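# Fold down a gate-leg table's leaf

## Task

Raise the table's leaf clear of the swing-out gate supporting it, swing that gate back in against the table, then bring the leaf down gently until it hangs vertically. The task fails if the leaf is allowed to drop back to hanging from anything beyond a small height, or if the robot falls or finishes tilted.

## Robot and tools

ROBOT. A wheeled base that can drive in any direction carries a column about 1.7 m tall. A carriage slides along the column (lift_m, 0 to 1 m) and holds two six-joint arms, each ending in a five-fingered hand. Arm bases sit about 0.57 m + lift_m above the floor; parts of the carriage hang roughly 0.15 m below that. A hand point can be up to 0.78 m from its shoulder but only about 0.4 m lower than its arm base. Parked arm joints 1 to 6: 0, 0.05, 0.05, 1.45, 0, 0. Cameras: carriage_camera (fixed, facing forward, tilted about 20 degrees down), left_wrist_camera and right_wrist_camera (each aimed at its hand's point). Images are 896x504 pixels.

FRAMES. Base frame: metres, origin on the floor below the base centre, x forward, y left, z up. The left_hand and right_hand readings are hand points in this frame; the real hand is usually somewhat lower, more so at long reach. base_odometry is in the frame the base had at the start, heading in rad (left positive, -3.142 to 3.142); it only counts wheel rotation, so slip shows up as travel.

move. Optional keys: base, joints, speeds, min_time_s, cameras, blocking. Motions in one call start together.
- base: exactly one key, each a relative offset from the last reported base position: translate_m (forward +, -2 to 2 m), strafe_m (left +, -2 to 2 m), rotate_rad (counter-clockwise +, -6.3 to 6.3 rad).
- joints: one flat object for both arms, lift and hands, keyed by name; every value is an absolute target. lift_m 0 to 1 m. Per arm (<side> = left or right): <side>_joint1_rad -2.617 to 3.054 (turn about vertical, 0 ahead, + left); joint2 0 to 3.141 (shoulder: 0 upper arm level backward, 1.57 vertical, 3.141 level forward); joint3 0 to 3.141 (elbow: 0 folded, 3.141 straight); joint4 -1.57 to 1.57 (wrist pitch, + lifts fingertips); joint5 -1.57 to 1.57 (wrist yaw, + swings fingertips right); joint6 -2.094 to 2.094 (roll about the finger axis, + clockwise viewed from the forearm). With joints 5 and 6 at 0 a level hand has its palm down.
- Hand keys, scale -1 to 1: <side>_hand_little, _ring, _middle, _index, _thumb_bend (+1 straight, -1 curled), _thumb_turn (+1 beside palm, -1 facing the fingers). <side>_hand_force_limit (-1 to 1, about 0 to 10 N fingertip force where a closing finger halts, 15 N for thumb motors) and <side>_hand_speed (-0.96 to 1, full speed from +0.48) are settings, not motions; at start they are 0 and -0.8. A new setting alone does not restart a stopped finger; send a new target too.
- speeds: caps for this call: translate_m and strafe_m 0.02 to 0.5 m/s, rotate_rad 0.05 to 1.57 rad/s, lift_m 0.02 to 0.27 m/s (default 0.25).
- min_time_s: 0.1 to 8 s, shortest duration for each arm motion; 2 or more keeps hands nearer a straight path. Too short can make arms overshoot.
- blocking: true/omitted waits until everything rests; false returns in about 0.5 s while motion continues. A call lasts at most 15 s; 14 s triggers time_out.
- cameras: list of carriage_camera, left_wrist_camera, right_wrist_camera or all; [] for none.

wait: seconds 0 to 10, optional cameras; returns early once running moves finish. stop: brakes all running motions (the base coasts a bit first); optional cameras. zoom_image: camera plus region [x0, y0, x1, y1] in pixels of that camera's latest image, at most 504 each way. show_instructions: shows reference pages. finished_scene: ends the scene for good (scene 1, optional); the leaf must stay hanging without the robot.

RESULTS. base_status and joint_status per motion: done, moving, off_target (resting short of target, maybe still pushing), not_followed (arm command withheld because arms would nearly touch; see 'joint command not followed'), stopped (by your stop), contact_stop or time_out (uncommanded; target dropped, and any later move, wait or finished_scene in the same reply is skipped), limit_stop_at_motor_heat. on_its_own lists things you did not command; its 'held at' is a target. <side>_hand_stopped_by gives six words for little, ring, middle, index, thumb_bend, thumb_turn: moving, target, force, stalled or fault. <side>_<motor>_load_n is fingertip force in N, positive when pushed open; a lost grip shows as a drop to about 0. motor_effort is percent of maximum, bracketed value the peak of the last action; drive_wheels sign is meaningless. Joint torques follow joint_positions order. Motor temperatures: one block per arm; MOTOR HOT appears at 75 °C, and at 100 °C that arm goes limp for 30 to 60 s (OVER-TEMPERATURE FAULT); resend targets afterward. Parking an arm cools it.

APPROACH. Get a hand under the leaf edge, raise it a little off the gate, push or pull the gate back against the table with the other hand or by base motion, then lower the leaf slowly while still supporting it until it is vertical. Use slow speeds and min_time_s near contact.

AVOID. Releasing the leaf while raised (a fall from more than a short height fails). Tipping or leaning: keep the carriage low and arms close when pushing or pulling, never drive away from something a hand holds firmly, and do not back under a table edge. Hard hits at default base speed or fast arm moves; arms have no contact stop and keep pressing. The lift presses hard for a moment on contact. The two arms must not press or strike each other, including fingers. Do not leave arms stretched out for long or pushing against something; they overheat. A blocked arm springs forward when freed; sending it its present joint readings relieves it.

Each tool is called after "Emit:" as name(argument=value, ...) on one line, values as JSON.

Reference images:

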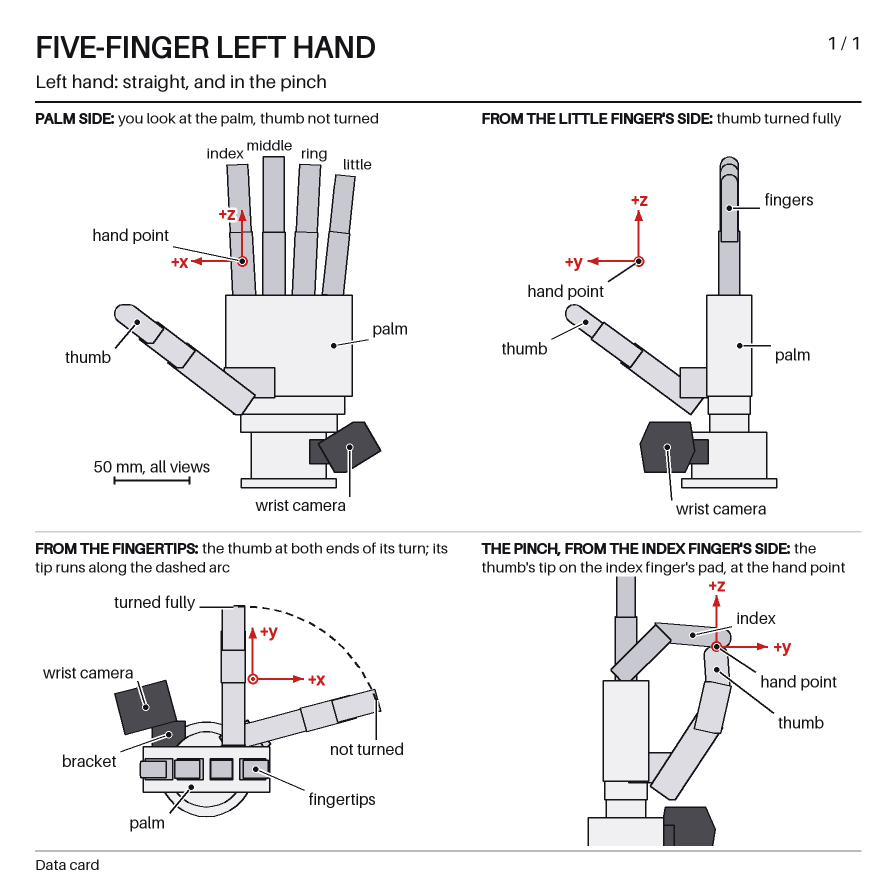

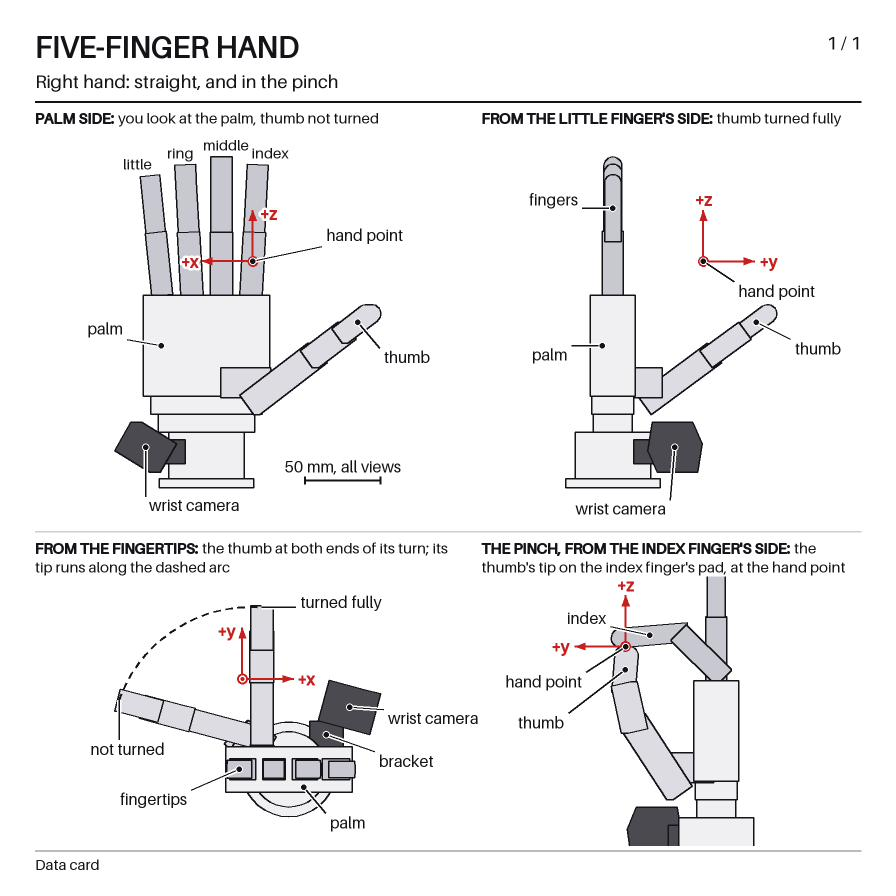

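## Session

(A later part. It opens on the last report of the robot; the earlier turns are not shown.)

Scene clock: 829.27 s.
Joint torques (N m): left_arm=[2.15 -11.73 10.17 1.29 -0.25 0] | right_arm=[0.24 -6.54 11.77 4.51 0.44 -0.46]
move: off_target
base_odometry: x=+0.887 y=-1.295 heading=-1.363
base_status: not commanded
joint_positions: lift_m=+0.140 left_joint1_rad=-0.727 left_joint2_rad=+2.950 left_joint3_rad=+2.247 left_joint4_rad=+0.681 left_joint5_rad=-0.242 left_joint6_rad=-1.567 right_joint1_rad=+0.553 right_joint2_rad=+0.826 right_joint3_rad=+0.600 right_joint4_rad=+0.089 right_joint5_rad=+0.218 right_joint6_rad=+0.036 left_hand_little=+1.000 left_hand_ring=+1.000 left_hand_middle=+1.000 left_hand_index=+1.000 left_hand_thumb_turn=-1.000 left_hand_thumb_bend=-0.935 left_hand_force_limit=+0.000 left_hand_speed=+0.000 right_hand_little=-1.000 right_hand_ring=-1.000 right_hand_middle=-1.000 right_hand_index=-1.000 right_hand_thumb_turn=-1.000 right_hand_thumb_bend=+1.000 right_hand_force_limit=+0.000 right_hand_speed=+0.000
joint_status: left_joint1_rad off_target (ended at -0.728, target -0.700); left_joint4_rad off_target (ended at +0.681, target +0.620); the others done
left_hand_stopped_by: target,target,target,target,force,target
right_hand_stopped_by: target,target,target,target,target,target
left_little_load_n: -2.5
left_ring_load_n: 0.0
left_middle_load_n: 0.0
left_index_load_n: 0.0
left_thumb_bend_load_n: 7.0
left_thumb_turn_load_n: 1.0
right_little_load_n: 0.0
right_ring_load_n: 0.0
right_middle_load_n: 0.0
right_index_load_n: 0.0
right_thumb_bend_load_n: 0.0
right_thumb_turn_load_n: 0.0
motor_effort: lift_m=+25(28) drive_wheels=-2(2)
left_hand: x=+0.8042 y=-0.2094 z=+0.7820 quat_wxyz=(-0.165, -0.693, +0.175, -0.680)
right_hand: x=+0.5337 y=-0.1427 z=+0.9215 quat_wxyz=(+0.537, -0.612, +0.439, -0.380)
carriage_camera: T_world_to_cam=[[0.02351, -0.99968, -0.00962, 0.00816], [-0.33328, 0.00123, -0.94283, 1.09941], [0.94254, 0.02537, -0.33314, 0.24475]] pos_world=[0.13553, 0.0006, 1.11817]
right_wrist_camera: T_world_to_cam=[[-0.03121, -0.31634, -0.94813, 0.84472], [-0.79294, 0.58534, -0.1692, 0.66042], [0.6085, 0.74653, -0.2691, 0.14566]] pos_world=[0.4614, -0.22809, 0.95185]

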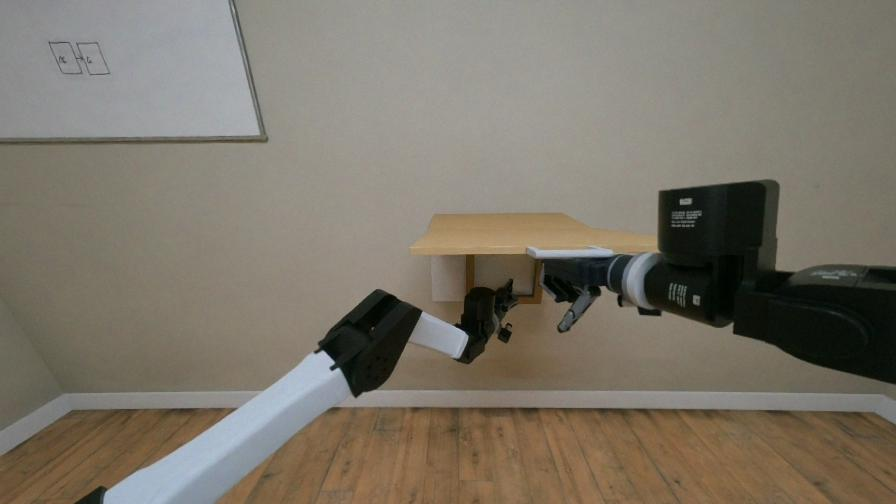

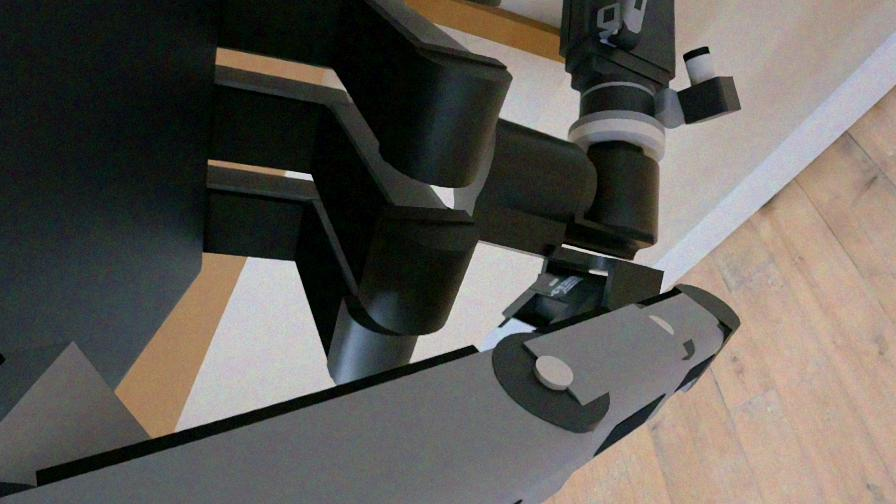

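Emit:
move(joints={"left_joint1_rad": -0.81, "left_joint2_rad": 2.735, "left_joint3_rad": 1.79, "left_joint4_rad": 0.91, "left_joint5_rad": -0.36}, min_time_s=1.5)

Emit:
move(joints={"left_joint1_rad": -0.92, "left_joint2_rad": 2.63, "left_joint3_rad": 1.375, "left_joint4_rad": 1.2, "left_joint5_rad": -0.62}, min_time_s=1.2, cameras=["carriage_camera", "left_wrist_camera"])

Emit:
move(joints={"left_joint1_rad": -0.35, "left_joint2_rad": 2.565, "left_joint3_rad": 1.08, "left_joint4_rad": 1.43, "left_joint5_rad": -0.3}, min_time_s=2)

Emit:
move(joints={"left_joint1_rad": 0.1, "left_joint2_rad": 2.2, "left_joint3_rad": 0.9, "left_joint4_rad": 1.3, "left_joint5_rad": 0.0}, min_time_s=1.5)

Emit:
move(joints={"left_joint1_rad": 0.1, "left_joint2_rad": 0.4, "left_joint3_rad": 0.5, "left_joint4_rad": 0.2, "left_joint5_rad": 0.0}, min_time_s=2, cameras=["carriage_camera", "right_wrist_camera"])

Emit:
zoom_image(camera="carriage_camera", region=[400, 200, 660, 400])

Scene clock: 851.47 s.
Joint torques (N m): left_arm=[-0.9 -17.25 6.74 1.92 -0.11 0] | right_arm=[0.25 -6.58 11.79 4.51 0.45 -0.46]
Motor temperatures (°C): left_arm=[21 53 36 36 20 17] | right_arm=[18 31 39 50 17 18]
move: done
base_odometry: x=+0.887 y=-1.295 heading=-1.363
base_status: not commanded
joint_positions: lift_m=+0.140 left_joint1_rad=-0.805 left_joint2_rad=+2.771 left_joint3_rad=+1.800 left_joint4_rad=+0.905 left_joint5_rad=-0.348 left_joint6_rad=-1.567 right_joint1_rad=+0.553 right_joint2_rad=+0.826 right_joint3_rad=+0.600 right_joint4_rad=+0.089 right_joint5_rad=+0.218 right_joint6_rad=+0.036 left_hand_little=+1.000 left_hand_ring=+1.000 left_hand_middle=+1.000 left_hand_index=+1.000 left_hand_thumb_turn=-1.000 left_hand_thumb_bend=-0.935 left_hand_force_limit=+0.000 left_hand_speed=+0.000 right_hand_little=-1.000 right_hand_ring=-1.000 right_hand_middle=-1.000 right_hand_index=-1.000 right_hand_thumb_turn=-1.000 right_hand_thumb_bend=+1.000 right_hand_force_limit=+0.000 right_hand_speed=+0.000
joint_status: all done
left_hand_stopped_by: target,target,target,target,force,target
right_hand_stopped_by: target,target,target,target,target,target
left_little_load_n: 0.0
left_ring_load_n: 0.0
left_middle_load_n: 0.0
left_index_load_n: 0.0
left_thumb_bend_load_n: 7.5
left_thumb_turn_load_n: 0.5
right_little_load_n: 0.0
right_ring_load_n: 0.0
right_middle_load_n: 0.0
right_index_load_n: 0.0
right_thumb_bend_load_n: 0.0
right_thumb_turn_load_n: 0.0
motor_effort: lift_m=+25(29) drive_wheels=-1(2)
left_hand: x=+0.7423 y=-0.2015 z=+0.7587 quat_wxyz=(-0.146, -0.708, +0.174, -0.669)
right_hand: x=+0.5336 y=-0.1427 z=+0.9217 quat_wxyz=(+0.537, -0.612, +0.439, -0.380)
pictures: none

Scene clock: 853.03 s.
Joint torques (N m): left_arm=[-0.91 -15.58 5.01 1.81 -0.12 0.01] | right_arm=[0.21 -6.53 11.78 4.52 0.43 -0.47]
move: done
base_odometry: x=+0.887 y=-1.295 heading=-1.363
base_status: not commanded
joint_positions: lift_m=+0.140 left_joint1_rad=-0.915 left_joint2_rad=+2.667 left_joint3_rad=+1.384 left_joint4_rad=+1.195 left_joint5_rad=-0.607 left_joint6_rad=-1.567 right_joint1_rad=+0.553 right_joint2_rad=+0.826 right_joint3_rad=+0.600 right_joint4_rad=+0.088 right_joint5_rad=+0.218 right_joint6_rad=+0.037 left_hand_little=+1.000 left_hand_ring=+1.000 left_hand_middle=+1.000 left_hand_index=+1.000 left_hand_thumb_turn=-1.000 left_hand_thumb_bend=-0.935 left_hand_force_limit=+0.000 left_hand_speed=+0.000 right_hand_little=-1.000 right_hand_ring=-1.000 right_hand_middle=-1.000 right_hand_index=-1.000 right_hand_thumb_turn=-1.000 right_hand_thumb_bend=+1.000 right_hand_force_limit=+0.000 right_hand_speed=+0.000
joint_status: all done
left_hand_stopped_by: target,target,target,target,force,target
right_hand_stopped_by: target,target,target,target,target,target
left_little_load_n: 0.0
left_ring_load_n: 0.0
left_middle_load_n: 0.0
left_index_load_n: 0.0
left_thumb_bend_load_n: 7.0
left_thumb_turn_load_n: 0.5
right_little_load_n: 0.0
right_ring_load_n: 0.0
right_middle_load_n: 0.0
right_index_load_n: 0.0
right_thumb_bend_load_n: 0.0
right_thumb_turn_load_n: 0.0
motor_effort: lift_m=+23(26) drive_wheels=-1(2)
left_hand: x=+0.6737 y=-0.1591 z=+0.7297 quat_wxyz=(-0.086, -0.720, +0.131, -0.676)
right_hand: x=+0.5336 y=-0.1427 z=+0.9216 quat_wxyz=(+0.537, -0.612, +0.439, -0.380)
carriage_camera: T_world_to_cam=[[0.02351, -0.99968, -0.00962, 0.00816], [-0.33328, 0.00123, -0.94283, 1.09941], [0.94254, 0.02537, -0.33314, 0.24475]] pos_world=[0.13553, 0.0006, 1.11817]
left_wrist_camera: T_world_to_cam=[[0.29356, 0.90829, 0.29805, -0.2707], [-0.46408, -0.13717, 0.87511, -0.34154], [0.83573, -0.39522, 0.38125, -0.78865]] pos_world=[0.58007, -0.11266, 0.68024]

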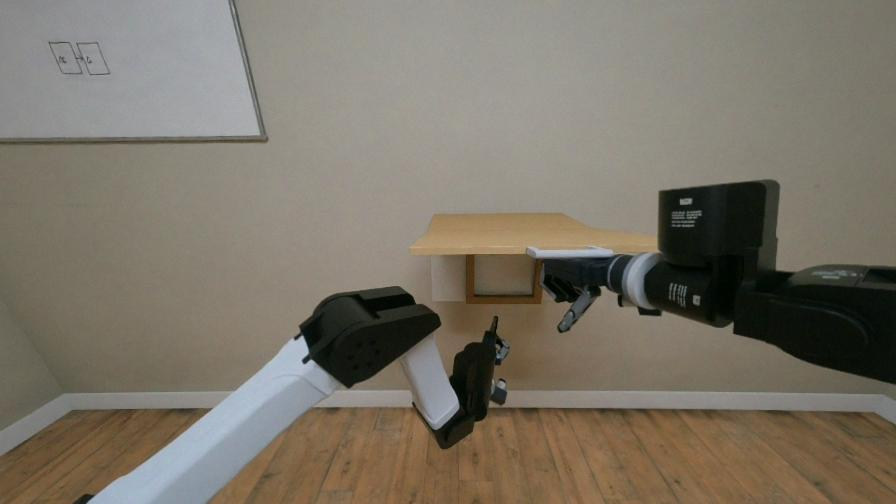

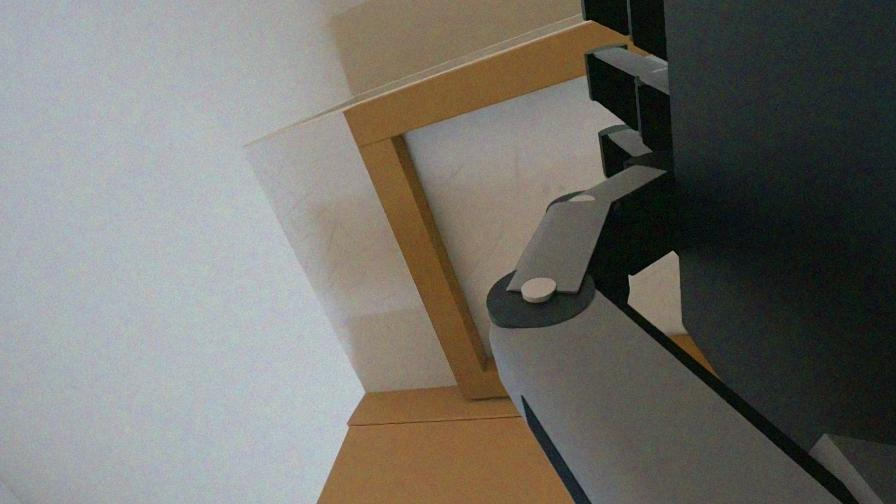

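Scene clock: 855.33 s.
Joint torques (N m): left_arm=[0.05 -14.08 3.78 1.89 0.1 0] | right_arm=[0.27 -6.53 11.73 4.52 0.44 -0.46]
move: done
base_odometry: x=+0.887 y=-1.295 heading=-1.363
base_status: not commanded
joint_positions: lift_m=+0.140 left_joint1_rad=-0.355 left_joint2_rad=+2.599 left_joint3_rad=+1.089 left_joint4_rad=+1.426 left_joint5_rad=-0.313 left_joint6_rad=-1.567 right_joint1_rad=+0.553 right_joint2_rad=+0.826 right_joint3_rad=+0.600 right_joint4_rad=+0.088 right_joint5_rad=+0.218 right_joint6_rad=+0.037 left_hand_little=+1.000 left_hand_ring=+1.000 left_hand_middle=+1.000 left_hand_index=+1.000 left_hand_thumb_turn=-1.000 left_hand_thumb_bend=-0.935 left_hand_force_limit=+0.000 left_hand_speed=+0.000 right_hand_little=-1.000 right_hand_ring=-1.000 right_hand_middle=-1.000 right_hand_index=-1.000 right_hand_thumb_turn=-1.000 right_hand_thumb_bend=+1.000 right_hand_force_limit=+0.000 right_hand_speed=+0.000
joint_status: all done
left_hand_stopped_by: target,target,target,target,force,target
right_hand_stopped_by: target,target,target,target,target,target
left_little_load_n: 0.0
left_ring_load_n: 0.0
left_middle_load_n: 0.0
left_index_load_n: 0.0
left_thumb_bend_load_n: 7.0
left_thumb_turn_load_n: 0.5
right_little_load_n: 0.0
right_ring_load_n: 0.0
right_middle_load_n: 0.0
right_index_load_n: 0.0
right_thumb_bend_load_n: 0.0
right_thumb_turn_load_n: 0.0
motor_effort: lift_m=+26(29) drive_wheels=-1(2)
left_hand: x=+0.7910 y=+0.1138 z=+0.7219 quat_wxyz=(-0.003, -0.735, +0.026, -0.678)
right_hand: x=+0.5336 y=-0.1427 z=+0.9216 quat_wxyz=(+0.537, -0.612, +0.439, -0.380)
pictures: none

Scene clock: 857.13 s.
Joint torques (N m): left_arm=[0.03 -12.53 4.96 1.78 0.13 0] | right_arm=[0.2 -6.46 11.77 4.51 0.44 -0.48]
move: done
base_odometry: x=+0.887 y=-1.295 heading=-1.363
base_status: not commanded
joint_positions: lift_m=+0.140 left_joint1_rad=+0.095 left_joint2_rad=+2.229 left_joint3_rad=+0.910 left_joint4_rad=+1.316 left_joint5_rad=-0.014 left_joint6_rad=-1.567 right_joint1_rad=+0.553 right_joint2_rad=+0.825 right_joint3_rad=+0.600 right_joint4_rad=+0.087 right_joint5_rad=+0.218 right_joint6_rad=+0.037 left_hand_little=+1.000 left_hand_ring=+1.000 left_hand_middle=+1.000 left_hand_index=+1.000 left_hand_thumb_turn=-1.000 left_hand_thumb_bend=-0.935 left_hand_force_limit=+0.000 left_hand_speed=+0.000 right_hand_little=-1.000 right_hand_ring=-1.000 right_hand_middle=-1.000 right_hand_index=-1.000 right_hand_thumb_turn=-1.000 right_hand_thumb_bend=+1.000 right_hand_force_limit=+0.000 right_hand_speed=+0.000
joint_status: all done
left_hand_stopped_by: target,target,target,target,force,target
right_hand_stopped_by: target,target,target,target,target,target
left_little_load_n: 0.0
left_ring_load_n: 0.0
left_middle_load_n: -0.5
left_index_load_n: 0.0
left_thumb_bend_load_n: 7.0
left_thumb_turn_load_n: 1.0
right_little_load_n: 0.0
right_ring_load_n: 0.0
right_middle_load_n: 0.0
right_index_load_n: 0.0
right_thumb_bend_load_n: 0.0
right_thumb_turn_load_n: 0.0
motor_effort: lift_m=+25(27) drive_wheels=-1(2)
left_hand: x=+0.8003 y=+0.3167 z=+0.8355 quat_wxyz=(+0.040, -0.707, -0.037, -0.705)
right_hand: x=+0.5335 y=-0.1428 z=+0.9215 quat_wxyz=(+0.537, -0.612, +0.439, -0.380)
pictures: none

Scene clock: 859.57 s.
Joint torques (N m): left_arm=[0.02 0.42 7.73 1.61 0.12 0] | right_arm=[0.24 -6.34 11.75 4.57 0.43 -0.49]
move: done
base_odometry: x=+0.887 y=-1.295 heading=-1.363
base_status: not commanded
joint_positions: lift_m=+0.140 left_joint1_rad=+0.095 left_joint2_rad=+0.407 left_joint3_rad=+0.511 left_joint4_rad=+0.216 left_joint5_rad=-0.010 left_joint6_rad=-1.567 right_joint1_rad=+0.553 right_joint2_rad=+0.824 right_joint3_rad=+0.600 right_joint4_rad=+0.085 right_joint5_rad=+0.218 right_joint6_rad=+0.039 left_hand_little=+1.000 left_hand_ring=+1.000 left_hand_middle=+1.000 left_hand_index=+1.000 left_hand_thumb_turn=-1.000 left_hand_thumb_bend=-0.935 left_hand_force_limit=+0.000 left_hand_speed=+0.000 right_hand_little=-1.000 right_hand_ring=-1.000 right_hand_middle=-1.000 right_hand_index=-1.000 right_hand_thumb_turn=-1.000 right_hand_thumb_bend=+1.000 right_hand_force_limit=+0.000 right_hand_speed=+0.000
joint_status: all done
left_hand_stopped_by: target,target,target,target,force,target
right_hand_stopped_by: target,target,target,target,target,target
left_little_load_n: 0.0
left_ring_load_n: 0.0
left_middle_load_n: 0.0
left_index_load_n: 0.0
left_thumb_bend_load_n: 7.5
left_thumb_turn_load_n: 0.5
right_little_load_n: 0.0
right_ring_load_n: 0.0
right_middle_load_n: 0.0
right_index_load_n: 0.0
right_thumb_bend_load_n: 0.0
right_thumb_turn_load_n: 0.0
motor_effort: lift_m=+23(29) drive_wheels=+2(3)
left_hand: x=+0.4925 y=+0.2866 z=+1.1229 quat_wxyz=(+0.043, -0.584, -0.031, -0.810)
right_hand: x=+0.5331 y=-0.1429 z=+0.9214 quat_wxyz=(+0.537, -0.612, +0.440, -0.379)
carriage_camera: T_world_to_cam=[[0.02351, -0.99968, -0.00962, 0.00816], [-0.33328, 0.00123, -0.94283, 1.09941], [0.94254, 0.02537, -0.33314, 0.24475]] pos_world=[0.13553, 0.0006, 1.11817]
right_wrist_camera: T_world_to_cam=[[-0.03334, -0.31472, -0.9486, 0.84633], [-0.7931, 0.58588, -0.16651, 0.65778], [0.60817, 0.74679, -0.26914, 0.14633]] pos_world=[0.46091, -0.22829, 0.95174]

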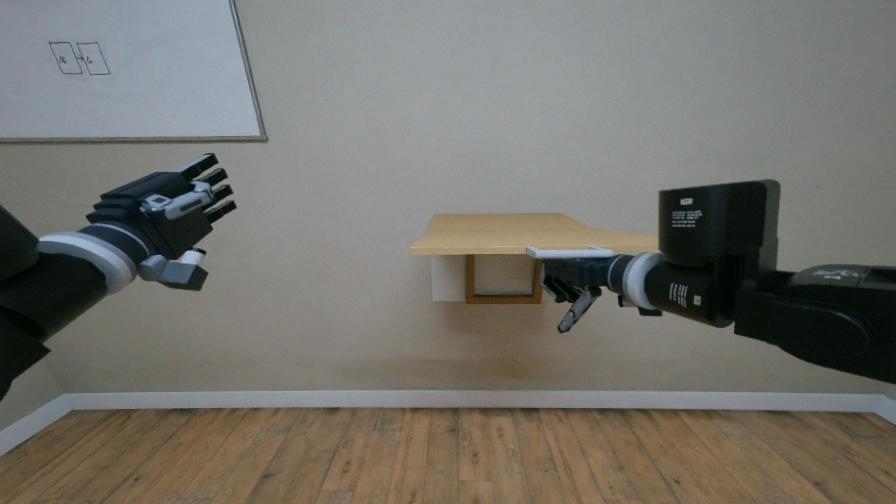

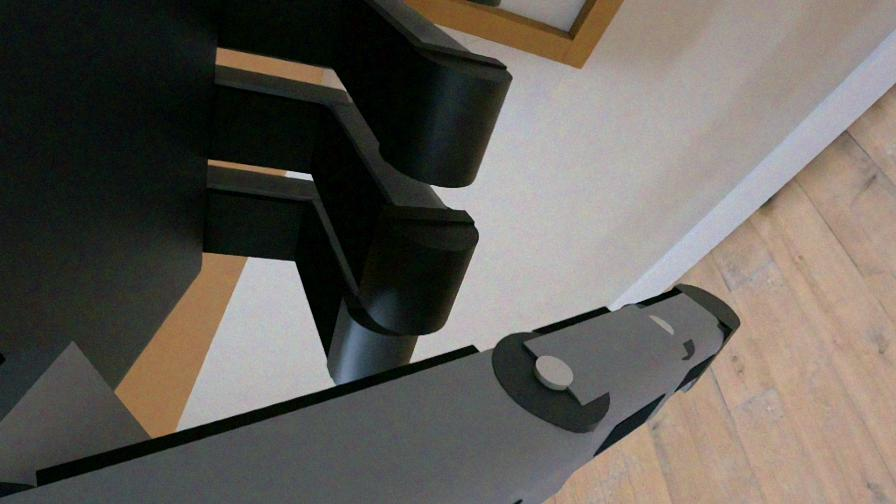

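Scaled by 1.938.

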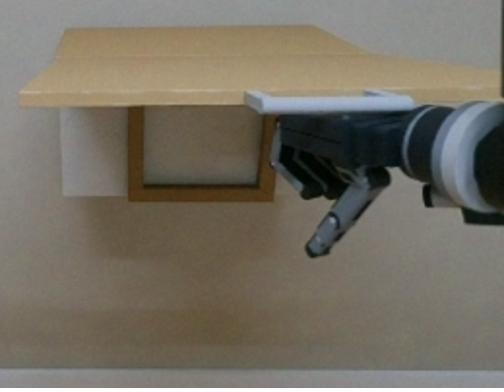

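Emit:
move(joints={"lift_m": 0.06, "right_joint1_rad": 0.62, "right_joint4_rad": 0.42}, speeds={"lift_m": 0.05}, min_time_s=1.5)

Emit:
move(joints={"lift_m": 0.0}, speeds={"lift_m": 0.05}, cameras=["carriage_camera", "right_wrist_camera"])

Emit:
zoom_image(camera="carriage_camera", region=[400, 150, 700, 380])

Scene clock: 916.73 s.
Joint torques (N m): left_arm=[0.03 0.54 8.08 1.63 0.17 0] | right_arm=[1.18 -3.48 11.84 3.61 -0.01 -0.26]
Motor temperatures (°C): left_arm=[21 36 36 37 20 17] | right_arm=[18 30 38 59 17 18]
move: off_target
base_odometry: x=+0.887 y=-1.295 heading=-1.363
base_status: not commanded
joint_positions: lift_m=+0.060 left_joint1_rad=+0.095 left_joint2_rad=+0.405 left_joint3_rad=+0.509 left_joint4_rad=+0.210 left_joint5_rad=-0.010 left_joint6_rad=-1.567 right_joint1_rad=+0.610 right_joint2_rad=+0.794 right_joint3_rad=+0.600 right_joint4_rad=+0.299 right_joint5_rad=+0.252 right_joint6_rad=+0.019 left_hand_little=+1.000 left_hand_ring=+1.000 left_hand_middle=+1.000 left_hand_index=+1.000 left_hand_thumb_turn=-1.000 left_hand_thumb_bend=-0.935 left_hand_force_limit=+0.000 left_hand_speed=+0.000 right_hand_little=-1.000 right_hand_ring=-1.000 right_hand_middle=-1.000 right_hand_index=-1.000 right_hand_thumb_turn=-1.000 right_hand_thumb_bend=+1.000 right_hand_force_limit=+0.000 right_hand_speed=+0.000
joint_status: right_joint4_rad off_target (ended at +0.299, target +0.420); the others done
left_hand_stopped_by: target,target,target,target,force,target
right_hand_stopped_by: target,target,target,target,target,target
left_little_load_n: 0.0
left_ring_load_n: 0.0
left_middle_load_n: 0.0
left_index_load_n: 0.0
left_thumb_bend_load_n: 7.0
left_thumb_turn_load_n: 0.5
right_little_load_n: 0.0
right_ring_load_n: 0.0
right_middle_load_n: 0.0
right_index_load_n: 0.0
right_thumb_bend_load_n: 0.0
right_thumb_turn_load_n: 0.0
motor_effort: lift_m=+16(21) drive_wheels=+2(3)
left_hand: x=+0.4932 y=+0.2866 z=+1.0413 quat_wxyz=(+0.043, -0.587, -0.031, -0.808)
right_hand: x=+0.5342 y=-0.1269 z=+0.9092 quat_wxyz=(+0.619, -0.542, +0.395, -0.409)
pictures: none

Scene clock: 918.23 s.
Joint torques (N m): left_arm=[0.03 0.58 8.18 1.65 0.08 0] | right_arm=[1.22 -3.6 11.73 3.64 0.02 0.06]
Motor temperatures (°C): left_arm=[21 36 36 37 20 17] | right_arm=[18 30 38 59 17 18]
move: done
base_odometry: x=+0.887 y=-1.295 heading=-1.363
base_status: not commanded
joint_positions: lift_m=+0.002 left_joint1_rad=+0.095 left_joint2_rad=+0.405 left_joint3_rad=+0.507 left_joint4_rad=+0.207 left_joint5_rad=-0.010 left_joint6_rad=-1.567 right_joint1_rad=+0.610 right_joint2_rad=+0.794 right_joint3_rad=+0.600 right_joint4_rad=+0.301 right_joint5_rad=+0.252 right_joint6_rad=-0.011 left_hand_little=+1.000 left_hand_ring=+1.000 left_hand_middle=+1.000 left_hand_index=+1.000 left_hand_thumb_turn=-1.000 left_hand_thumb_bend=-0.935 left_hand_force_limit=+0.000 left_hand_speed=+0.000 right_hand_little=-1.000 right_hand_ring=-1.000 right_hand_middle=-1.000 right_hand_index=-1.000 right_hand_thumb_turn=-1.000 right_hand_thumb_bend=+1.000 right_hand_force_limit=+0.000 right_hand_speed=+0.000
joint_status: all done
joint sent to its limit — lift_m, lower limit.
left_hand_stopped_by: target,target,target,target,force,target
right_hand_stopped_by: target,target,target,target,target,target
left_little_load_n: 0.0
left_ring_load_n: 0.0
left_middle_load_n: 0.0
left_index_load_n: 0.0
left_thumb_bend_load_n: 7.0
left_thumb_turn_load_n: 0.5
right_little_load_n: 0.0
right_ring_load_n: 0.0
right_middle_load_n: 0.0
right_index_load_n: 0.0
right_thumb_bend_load_n: 0.0
right_thumb_turn_load_n: 0.0
motor_effort: lift_m=+16(20) drive_wheels=+1(3)
left_hand: x=+0.4937 y=+0.2866 z=+0.9815 quat_wxyz=(+0.043, -0.589, -0.031, -0.806)
right_hand: x=+0.5349 y=-0.1285 z=+0.8505 quat_wxyz=(+0.613, -0.547, +0.386, -0.419)
carriage_camera: T_world_to_cam=[[0.02351, -0.99968, -0.00962, 0.00684], [-0.33328, 0.00123, -0.94283, 0.96968], [0.94254, 0.02537, -0.33314, 0.19891]] pos_world=[0.13553, 0.0006, 0.98057]
right_wrist_camera: T_world_to_cam=[[0.18688, -0.22928, -0.95525, 0.68252], [-0.75623, 0.58709, -0.28886, 0.7235], [0.62705, 0.77637, -0.06368, -0.0656]] pos_world=[0.46072, -0.21734, 0.85679]

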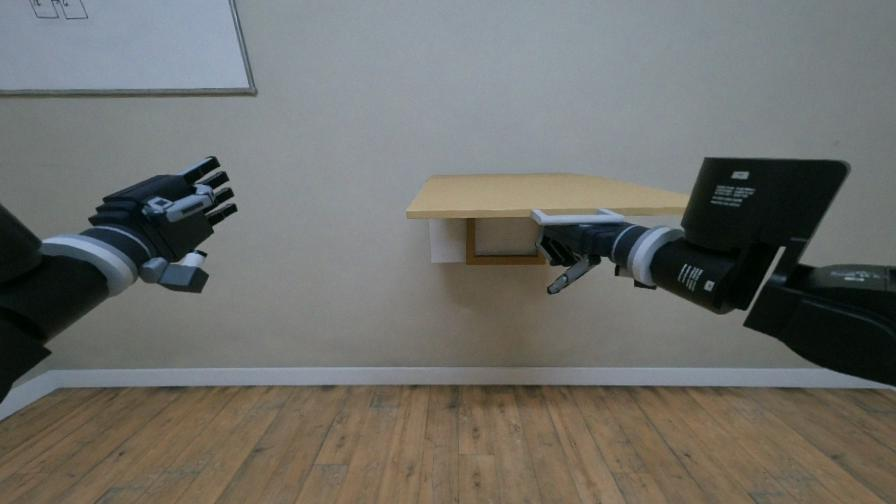

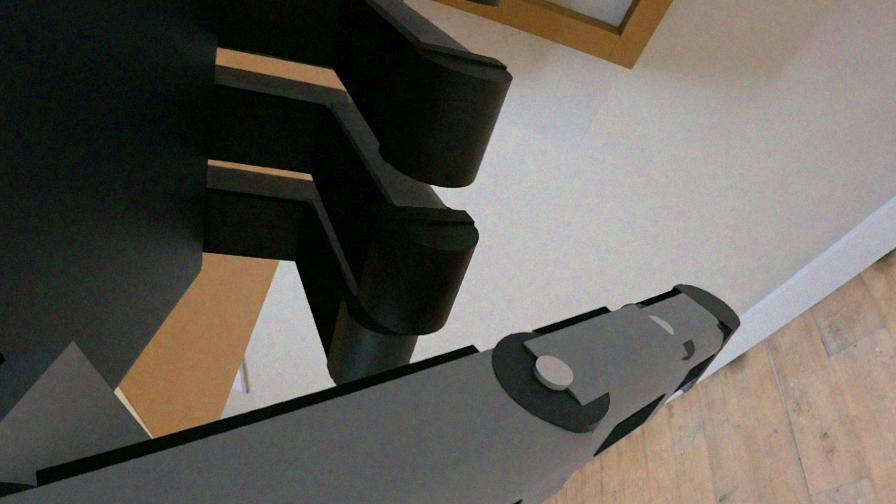

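Scaled by 1.680.

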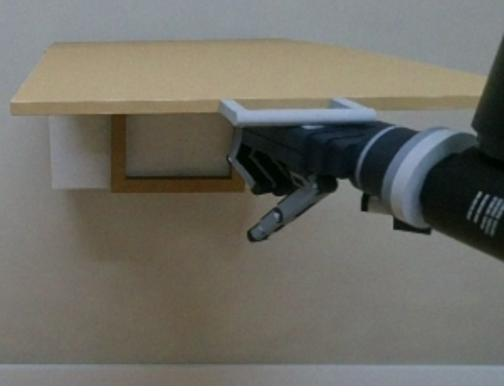

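Emit:
move(joints={"right_joint1_rad": 0.75, "right_joint2_rad": 1.18, "right_joint3_rad": 0.35, "right_joint4_rad": 1.08, "right_joint5_rad": 0.55}, min_time_s=2.5, cameras=["carriage_camera"])

Emit:
zoom_image(camera="carriage_camera", region=[400, 150, 700, 380])

Scene clock: 933.07 s.
Joint torques (N m): left_arm=[0.06 0.59 8.18 1.67 0.12 0.01] | right_arm=[1.48 -3.1 7.24 3.14 0.02 0.08]
Motor temperatures (°C): left_arm=[21 34 36 37 20 17] | right_arm=[18 29 38 59 17 18]
move: off_target
base_odometry: x=+0.887 y=-1.295 heading=-1.363
base_status: not commanded
joint_positions: lift_m=+0.002 left_joint1_rad=+0.095 left_joint2_rad=+0.405 left_joint3_rad=+0.507 left_joint4_rad=+0.207 left_joint5_rad=-0.010 left_joint6_rad=-1.567 right_joint1_rad=+0.736 right_joint2_rad=+1.183 right_joint3_rad=+0.344 right_joint4_rad=+0.989 right_joint5_rad=+0.547 right_joint6_rad=-0.012 left_hand_little=+1.000 left_hand_ring=+1.000 left_hand_middle=+1.000 left_hand_index=+1.000 left_hand_thumb_turn=-1.000 left_hand_thumb_bend=-0.935 left_hand_force_limit=+0.000 left_hand_speed=+0.000 right_hand_little=-1.000 right_hand_ring=-1.000 right_hand_middle=-1.000 right_hand_index=-1.000 right_hand_thumb_turn=-1.000 right_hand_thumb_bend=+1.000 right_hand_force_limit=+0.000 right_hand_speed=+0.000
joint_status: right_joint4_rad off_target (ended at +0.989, target +1.080); the others done
left_hand_stopped_by: target,target,target,target,force,target
right_hand_stopped_by: target,target,target,target,target,target
left_little_load_n: 0.0
left_ring_load_n: 0.0
left_middle_load_n: 0.0
left_index_load_n: 0.0
left_thumb_bend_load_n: 7.0
left_thumb_turn_load_n: 0.5
right_little_load_n: 0.0
right_ring_load_n: 0.0
right_middle_load_n: 0.0
right_index_load_n: 0.0
right_thumb_bend_load_n: 0.0
right_thumb_turn_load_n: 0.0
motor_effort: lift_m=+16(23) drive_wheels=+2(3)
left_hand: x=+0.4937 y=+0.2866 z=+0.9815 quat_wxyz=(+0.043, -0.589, -0.031, -0.806)
right_hand: x=+0.5675 y=-0.1137 z=+0.7625 quat_wxyz=(+0.593, -0.493, +0.439, -0.460)
carriage_camera: T_world_to_cam=[[0.02351, -0.99968, -0.00962, 0.00684], [-0.33328, 0.00123, -0.94283, 0.96968], [0.94254, 0.02537, -0.33314, 0.19891]] pos_world=[0.13553, 0.0006, 0.98057]

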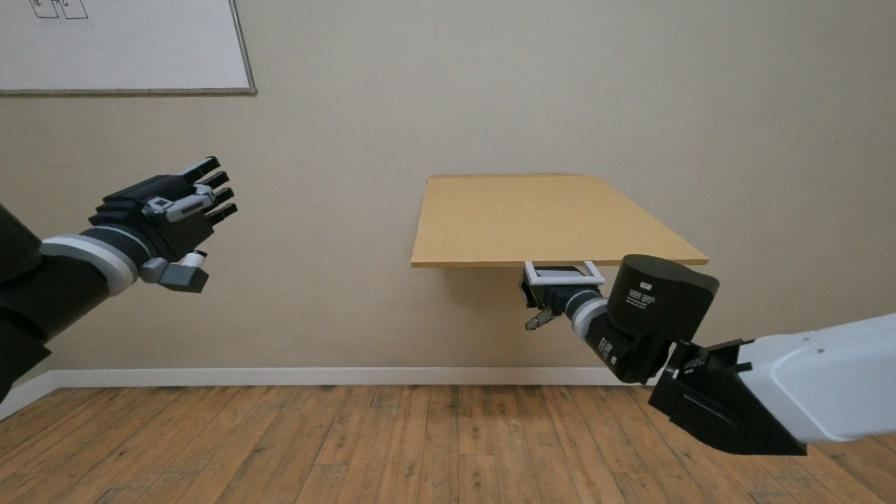

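Scaled by 1.680.

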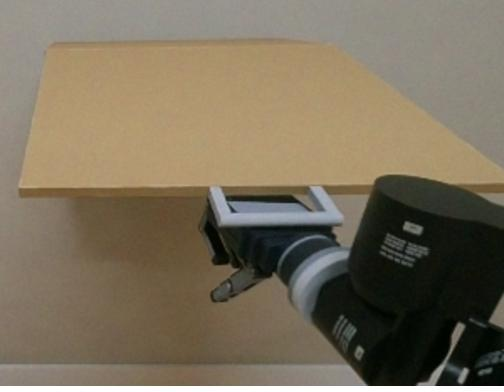

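Emit:
move(base={"translate_m": -0.06}, joints={"right_joint1_rad": 0.56, "right_joint2_rad": 1.723, "right_joint3_rad": 0.4, "right_joint4_rad": 1.48, "right_joint5_rad": 0.35}, speeds={"translate_m": 0.03}, min_time_s=2.5, cameras=["carriage_camera"])

Emit:
zoom_image(camera="carriage_camera", region=[400, 150, 700, 380])

Scene clock: 962.50 s.
Joint torques (N m): left_arm=[0.05 0.59 8.1 1.68 0.12 -0.01] | right_arm=[-0.27 -5.48 8.34 3.22 -0.09 -0.12]
Motor temperatures (°C): left_arm=[21 33 36 38 20 17] | right_arm=[18 28 37 52 17 18]
move: off_target
base_odometry: x=+0.874 y=-1.237 heading=-1.363
base_status: done
joint_positions: lift_m=+0.002 left_joint1_rad=+0.095 left_joint2_rad=+0.405 left_joint3_rad=+0.507 left_joint4_rad=+0.206 left_joint5_rad=-0.009 left_joint6_rad=-1.567 right_joint1_rad=+0.568 right_joint2_rad=+1.723 right_joint3_rad=+0.362 right_joint4_rad=+1.391 right_joint5_rad=+0.361 right_joint6_rad=+0.005 left_hand_little=+1.000 left_hand_ring=+1.000 left_hand_middle=+1.000 left_hand_index=+1.000 left_hand_thumb_turn=-1.000 left_hand_thumb_bend=-0.935 left_hand_force_limit=+0.000 left_hand_speed=+0.000 right_hand_little=-1.000 right_hand_ring=-1.000 right_hand_middle=-1.000 right_hand_index=-1.000 right_hand_thumb_turn=-1.000 right_hand_thumb_bend=+1.000 right_hand_force_limit=+0.000 right_hand_speed=+0.000
joint_status: right_joint4_rad off_target (ended at +1.391, target +1.480); the others done
left_hand_stopped_by: target,target,target,target,force,target
right_hand_stopped_by: target,target,target,target,target,target
left_little_load_n: 0.0
left_ring_load_n: 0.0
left_middle_load_n: 0.0
left_index_load_n: 0.0
left_thumb_bend_load_n: 7.0
left_thumb_turn_load_n: 0.5
right_little_load_n: 0.0
right_ring_load_n: 0.0
right_middle_load_n: 0.0
right_index_load_n: 0.5
right_thumb_bend_load_n: 0.0
right_thumb_turn_load_n: 0.0
motor_effort: lift_m=+19(22) drive_wheels=-1(9)
left_hand: x=+0.4938 y=+0.2865 z=+0.9813 quat_wxyz=(+0.043, -0.589, -0.031, -0.806)
right_hand: x=+0.6183 y=-0.1175 z=+0.6638 quat_wxyz=(+0.560, -0.538, +0.444, -0.448)
carriage_camera: T_world_to_cam=[[0.02351, -0.99968, -0.00962, 0.00684], [-0.33328, 0.00123, -0.94283, 0.96968], [0.94254, 0.02537, -0.33314, 0.19891]] pos_world=[0.13553, 0.0006, 0.98057]

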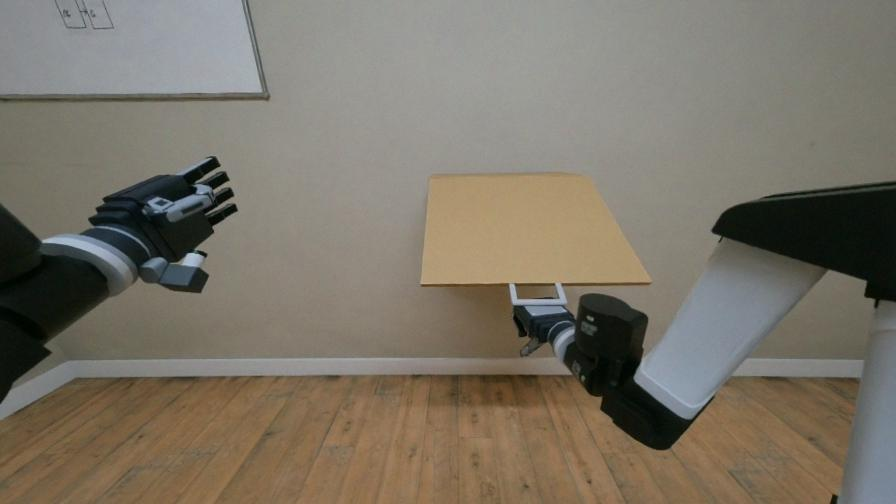

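Scaled by 1.680.

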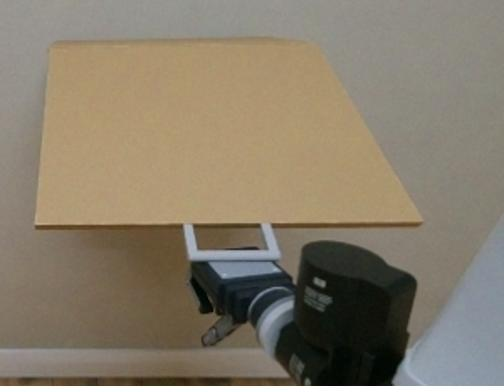

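Emit:
move(base={"translate_m": 0.035}, speeds={"translate_m": 0.03}, cameras=["carriage_camera"])

Emit:
zoom_image(camera="carriage_camera", region=[450, 230, 700, 400])

Scene clock: 974.80 s.
Joint torques (N m): left_arm=[0.03 0.66 8.14 1.67 0.12 0] | right_arm=[-0.25 -6.02 8.34 3.32 -0.09 -0.19]
move: done
base_odometry: x=+0.882 y=-1.271 heading=-1.363
base_status: done
joint_positions: lift_m=+0.002 left_joint1_rad=+0.095 left_joint2_rad=+0.405 left_joint3_rad=+0.507 left_joint4_rad=+0.206 left_joint5_rad=-0.009 left_joint6_rad=-1.567 right_joint1_rad=+0.568 right_joint2_rad=+1.728 right_joint3_rad=+0.362 right_joint4_rad=+1.385 right_joint5_rad=+0.361 right_joint6_rad=+0.012 left_hand_little=+1.000 left_hand_ring=+1.000 left_hand_middle=+1.000 left_hand_index=+1.000 left_hand_thumb_turn=-1.000 left_hand_thumb_bend=-0.935 left_hand_force_limit=+0.000 left_hand_speed=+0.000 right_hand_little=-1.000 right_hand_ring=-1.000 right_hand_middle=-1.000 right_hand_index=-1.000 right_hand_thumb_turn=-1.000 right_hand_thumb_bend=+1.000 right_hand_force_limit=+0.000 right_hand_speed=+0.000
joint_status: not commanded
left_hand_stopped_by: target,target,target,target,force,target
right_hand_stopped_by: target,target,target,target,target,target
left_little_load_n: 0.0
left_ring_load_n: 0.0
left_middle_load_n: 0.0
left_index_load_n: 0.0
left_thumb_bend_load_n: 7.0
left_thumb_turn_load_n: 0.5
right_little_load_n: 0.0
right_ring_load_n: 0.0
right_middle_load_n: 0.0
right_index_load_n: 0.0
right_thumb_bend_load_n: 0.0
right_thumb_turn_load_n: 0.0
motor_effort: lift_m=+18(23) drive_wheels=+2(8)
left_hand: x=+0.4938 y=+0.2865 z=+0.9812 quat_wxyz=(+0.043, -0.589, -0.031, -0.806)
right_hand: x=+0.6178 y=-0.1173 z=+0.6601 quat_wxyz=(+0.558, -0.540, +0.447, -0.444)
carriage_camera: T_world_to_cam=[[0.02351, -0.99968, -0.00962, 0.00684], [-0.33328, 0.00123, -0.94283, 0.96968], [0.94254, 0.02537, -0.33314, 0.19891]] pos_world=[0.13553, 0.0006, 0.98057]

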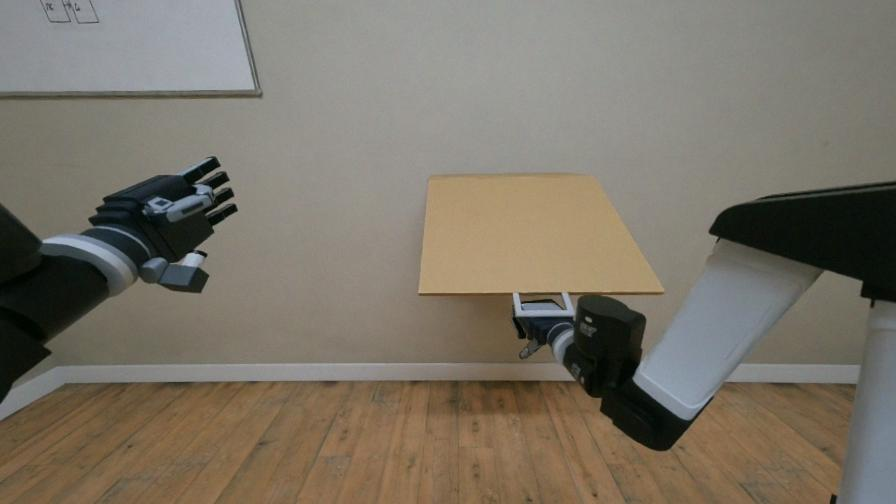

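Scaled by 2.016.

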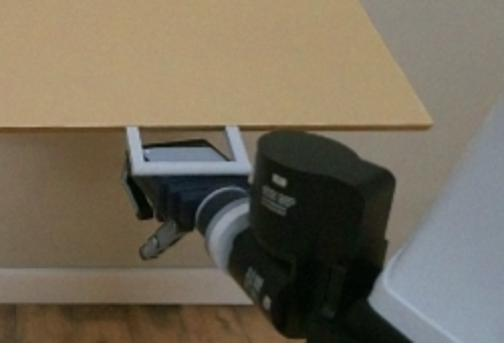

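Emit:
move(base={"translate_m": -0.06}, joints={"right_joint1_rad": 0.415, "right_joint2_rad": 2.14, "right_joint3_rad": 0.7, "right_joint4_rad": 1.565, "right_joint5_rad": 0.21}, speeds={"translate_m": 0.03}, min_time_s=2.5, cameras=["carriage_camera"])

Emit:
zoom_image(camera="carriage_camera", region=[450, 230, 700, 400])

Scene clock: 988.10 s.
Joint torques (N m): left_arm=[0.02 0.59 8.27 1.67 0.12 -0.01] | right_arm=[-0.24 -8.03 6.83 3.16 -0.1 -0.14]
move: off_target
base_odometry: x=+0.869 y=-1.212 heading=-1.363
base_status: done
joint_positions: lift_m=+0.002 left_joint1_rad=+0.095 left_joint2_rad=+0.405 left_joint3_rad=+0.507 left_joint4_rad=+0.206 left_joint5_rad=-0.009 left_joint6_rad=-1.567 right_joint1_rad=+0.423 right_joint2_rad=+2.137 right_joint3_rad=+0.670 right_joint4_rad=+1.487 right_joint5_rad=+0.223 right_joint6_rad=+0.007 left_hand_little=+1.000 left_hand_ring=+1.000 left_hand_middle=+1.000 left_hand_index=+1.000 left_hand_thumb_turn=-1.000 left_hand_thumb_bend=-0.935 left_hand_force_limit=+0.000 left_hand_speed=+0.000 right_hand_little=-1.000 right_hand_ring=-1.000 right_hand_middle=-1.000 right_hand_index=-1.000 right_hand_thumb_turn=-1.000 right_hand_thumb_bend=+1.000 right_hand_force_limit=+0.000 right_hand_speed=+0.000
joint_status: right_joint4_rad off_target (ended at +1.487, target +1.565); the others done
left_hand_stopped_by: target,target,target,target,force,target
right_hand_stopped_by: target,target,target,target,target,target
left_little_load_n: 0.0
left_ring_load_n: 0.0
left_middle_load_n: 0.0
left_index_load_n: 0.0
left_thumb_bend_load_n: 7.0
left_thumb_turn_load_n: 0.5
right_little_load_n: 0.0
right_ring_load_n: 0.0
right_middle_load_n: 0.0
right_index_load_n: 0.0
right_thumb_bend_load_n: 0.0
right_thumb_turn_load_n: 0.0
motor_effort: lift_m=+16(22) drive_wheels=-2(10)
left_hand: x=+0.4938 y=+0.2865 z=+0.9812 quat_wxyz=(+0.043, -0.589, -0.031, -0.806)
right_hand: x=+0.7054 y=-0.1185 z=+0.6125 quat_wxyz=(+0.555, -0.540, +0.446, -0.449)
carriage_camera: T_world_to_cam=[[0.02351, -0.99968, -0.00962, 0.00684], [-0.33328, 0.00123, -0.94283, 0.96968], [0.94254, 0.02537, -0.33314, 0.19891]] pos_world=[0.13553, 0.0006, 0.98057]

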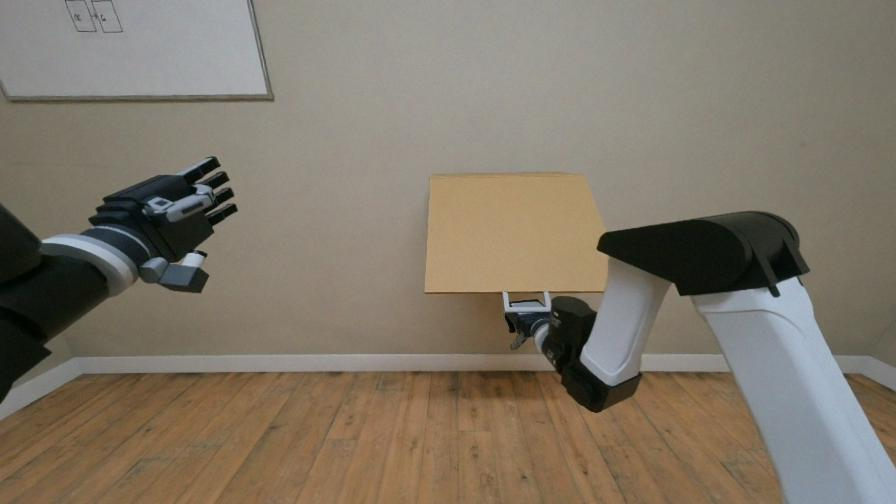

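Scaled by 2.016.

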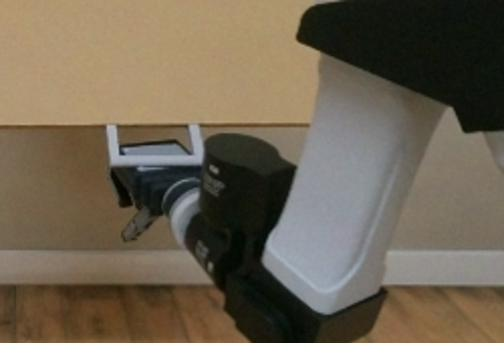

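Emit:
move(base={"translate_m": -0.038}, joints={"right_joint1_rad": 0.335, "right_joint2_rad": 2.422, "right_joint3_rad": 1.015, "right_joint4_rad": 1.565, "right_joint5_rad": 0.13}, speeds={"translate_m": 0.02}, min_time_s=2.3, cameras=["carriage_camera"])

Emit:
zoom_image(camera="carriage_camera", region=[400, 180, 650, 400])

Scene clock: 1004.13 s.
Joint torques (N m): left_arm=[0.03 0.44 8.24 1.7 0.12 0] | right_arm=[-0.34 -9.76 7.16 3.12 -0.15 -0.06]
move: off_target
base_odometry: x=+0.861 y=-1.175 heading=-1.363
base_status: done
joint_positions: lift_m=+0.002 left_joint1_rad=+0.095 left_joint2_rad=+0.405 left_joint3_rad=+0.507 left_joint4_rad=+0.205 left_joint5_rad=-0.009 left_joint6_rad=-1.567 right_joint1_rad=+0.345 right_joint2_rad=+2.418 right_joint3_rad=+0.985 right_joint4_rad=+1.490 right_joint5_rad=+0.147 right_joint6_rad=-0.001 left_hand_little=+1.000 left_hand_ring=+1.000 left_hand_middle=+1.000 left_hand_index=+1.000 left_hand_thumb_turn=-1.000 left_hand_thumb_bend=-0.935 left_hand_force_limit=+0.000 left_hand_speed=+0.000 right_hand_little=-1.000 right_hand_ring=-1.000 right_hand_middle=-1.000 right_hand_index=-1.000 right_hand_thumb_turn=-1.000 right_hand_thumb_bend=+1.000 right_hand_force_limit=+0.000 right_hand_speed=+0.000
joint_status: right_joint4_rad off_target (ended at +1.490, target +1.565); the others done
left_hand_stopped_by: target,target,target,target,force,target
right_hand_stopped_by: target,target,target,target,target,target
left_little_load_n: 0.0
left_ring_load_n: 0.0
left_middle_load_n: 0.0
left_index_load_n: -0.5
left_thumb_bend_load_n: 7.0
left_thumb_turn_load_n: 1.0
right_little_load_n: 0.0
right_ring_load_n: 0.0
right_middle_load_n: 0.0
right_index_load_n: 0.0
right_thumb_bend_load_n: 0.0
right_thumb_turn_load_n: 0.0
motor_effort: lift_m=+14(20) drive_wheels=-2(9)
left_hand: x=+0.4939 y=+0.2864 z=+0.9810 quat_wxyz=(+0.043, -0.590, -0.030, -0.806)
right_hand: x=+0.7772 y=-0.1203 z=+0.5775 quat_wxyz=(+0.564, -0.530, +0.437, -0.459)
carriage_camera: T_world_to_cam=[[0.02351, -0.99968, -0.00962, 0.00684], [-0.33328, 0.00123, -0.94283, 0.96968], [0.94254, 0.02537, -0.33314, 0.19891]] pos_world=[0.13553, 0.0006, 0.98057]

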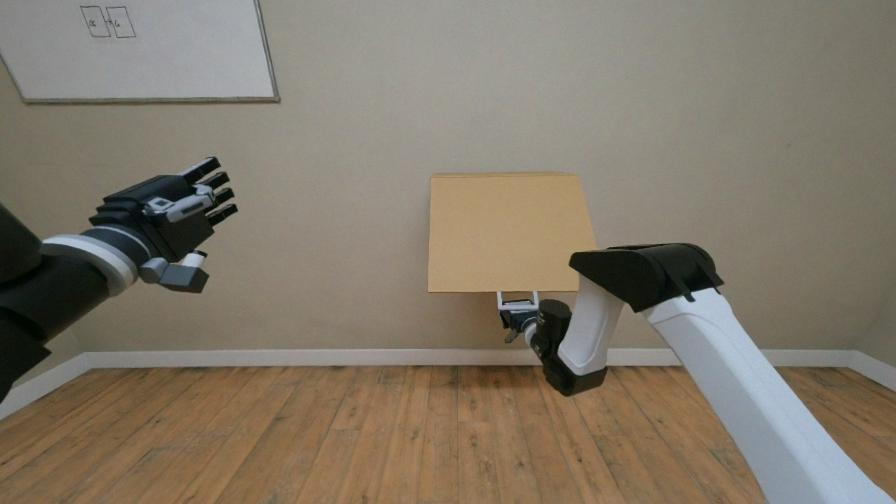

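Scaled by 2.016.

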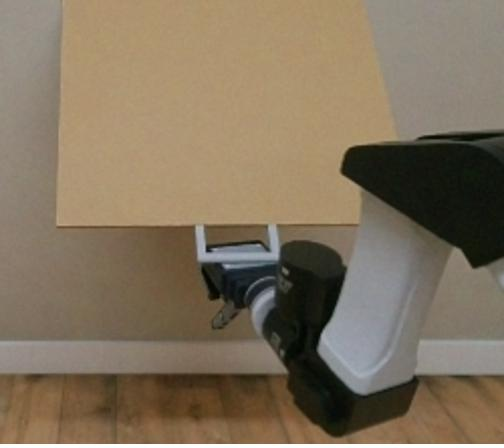

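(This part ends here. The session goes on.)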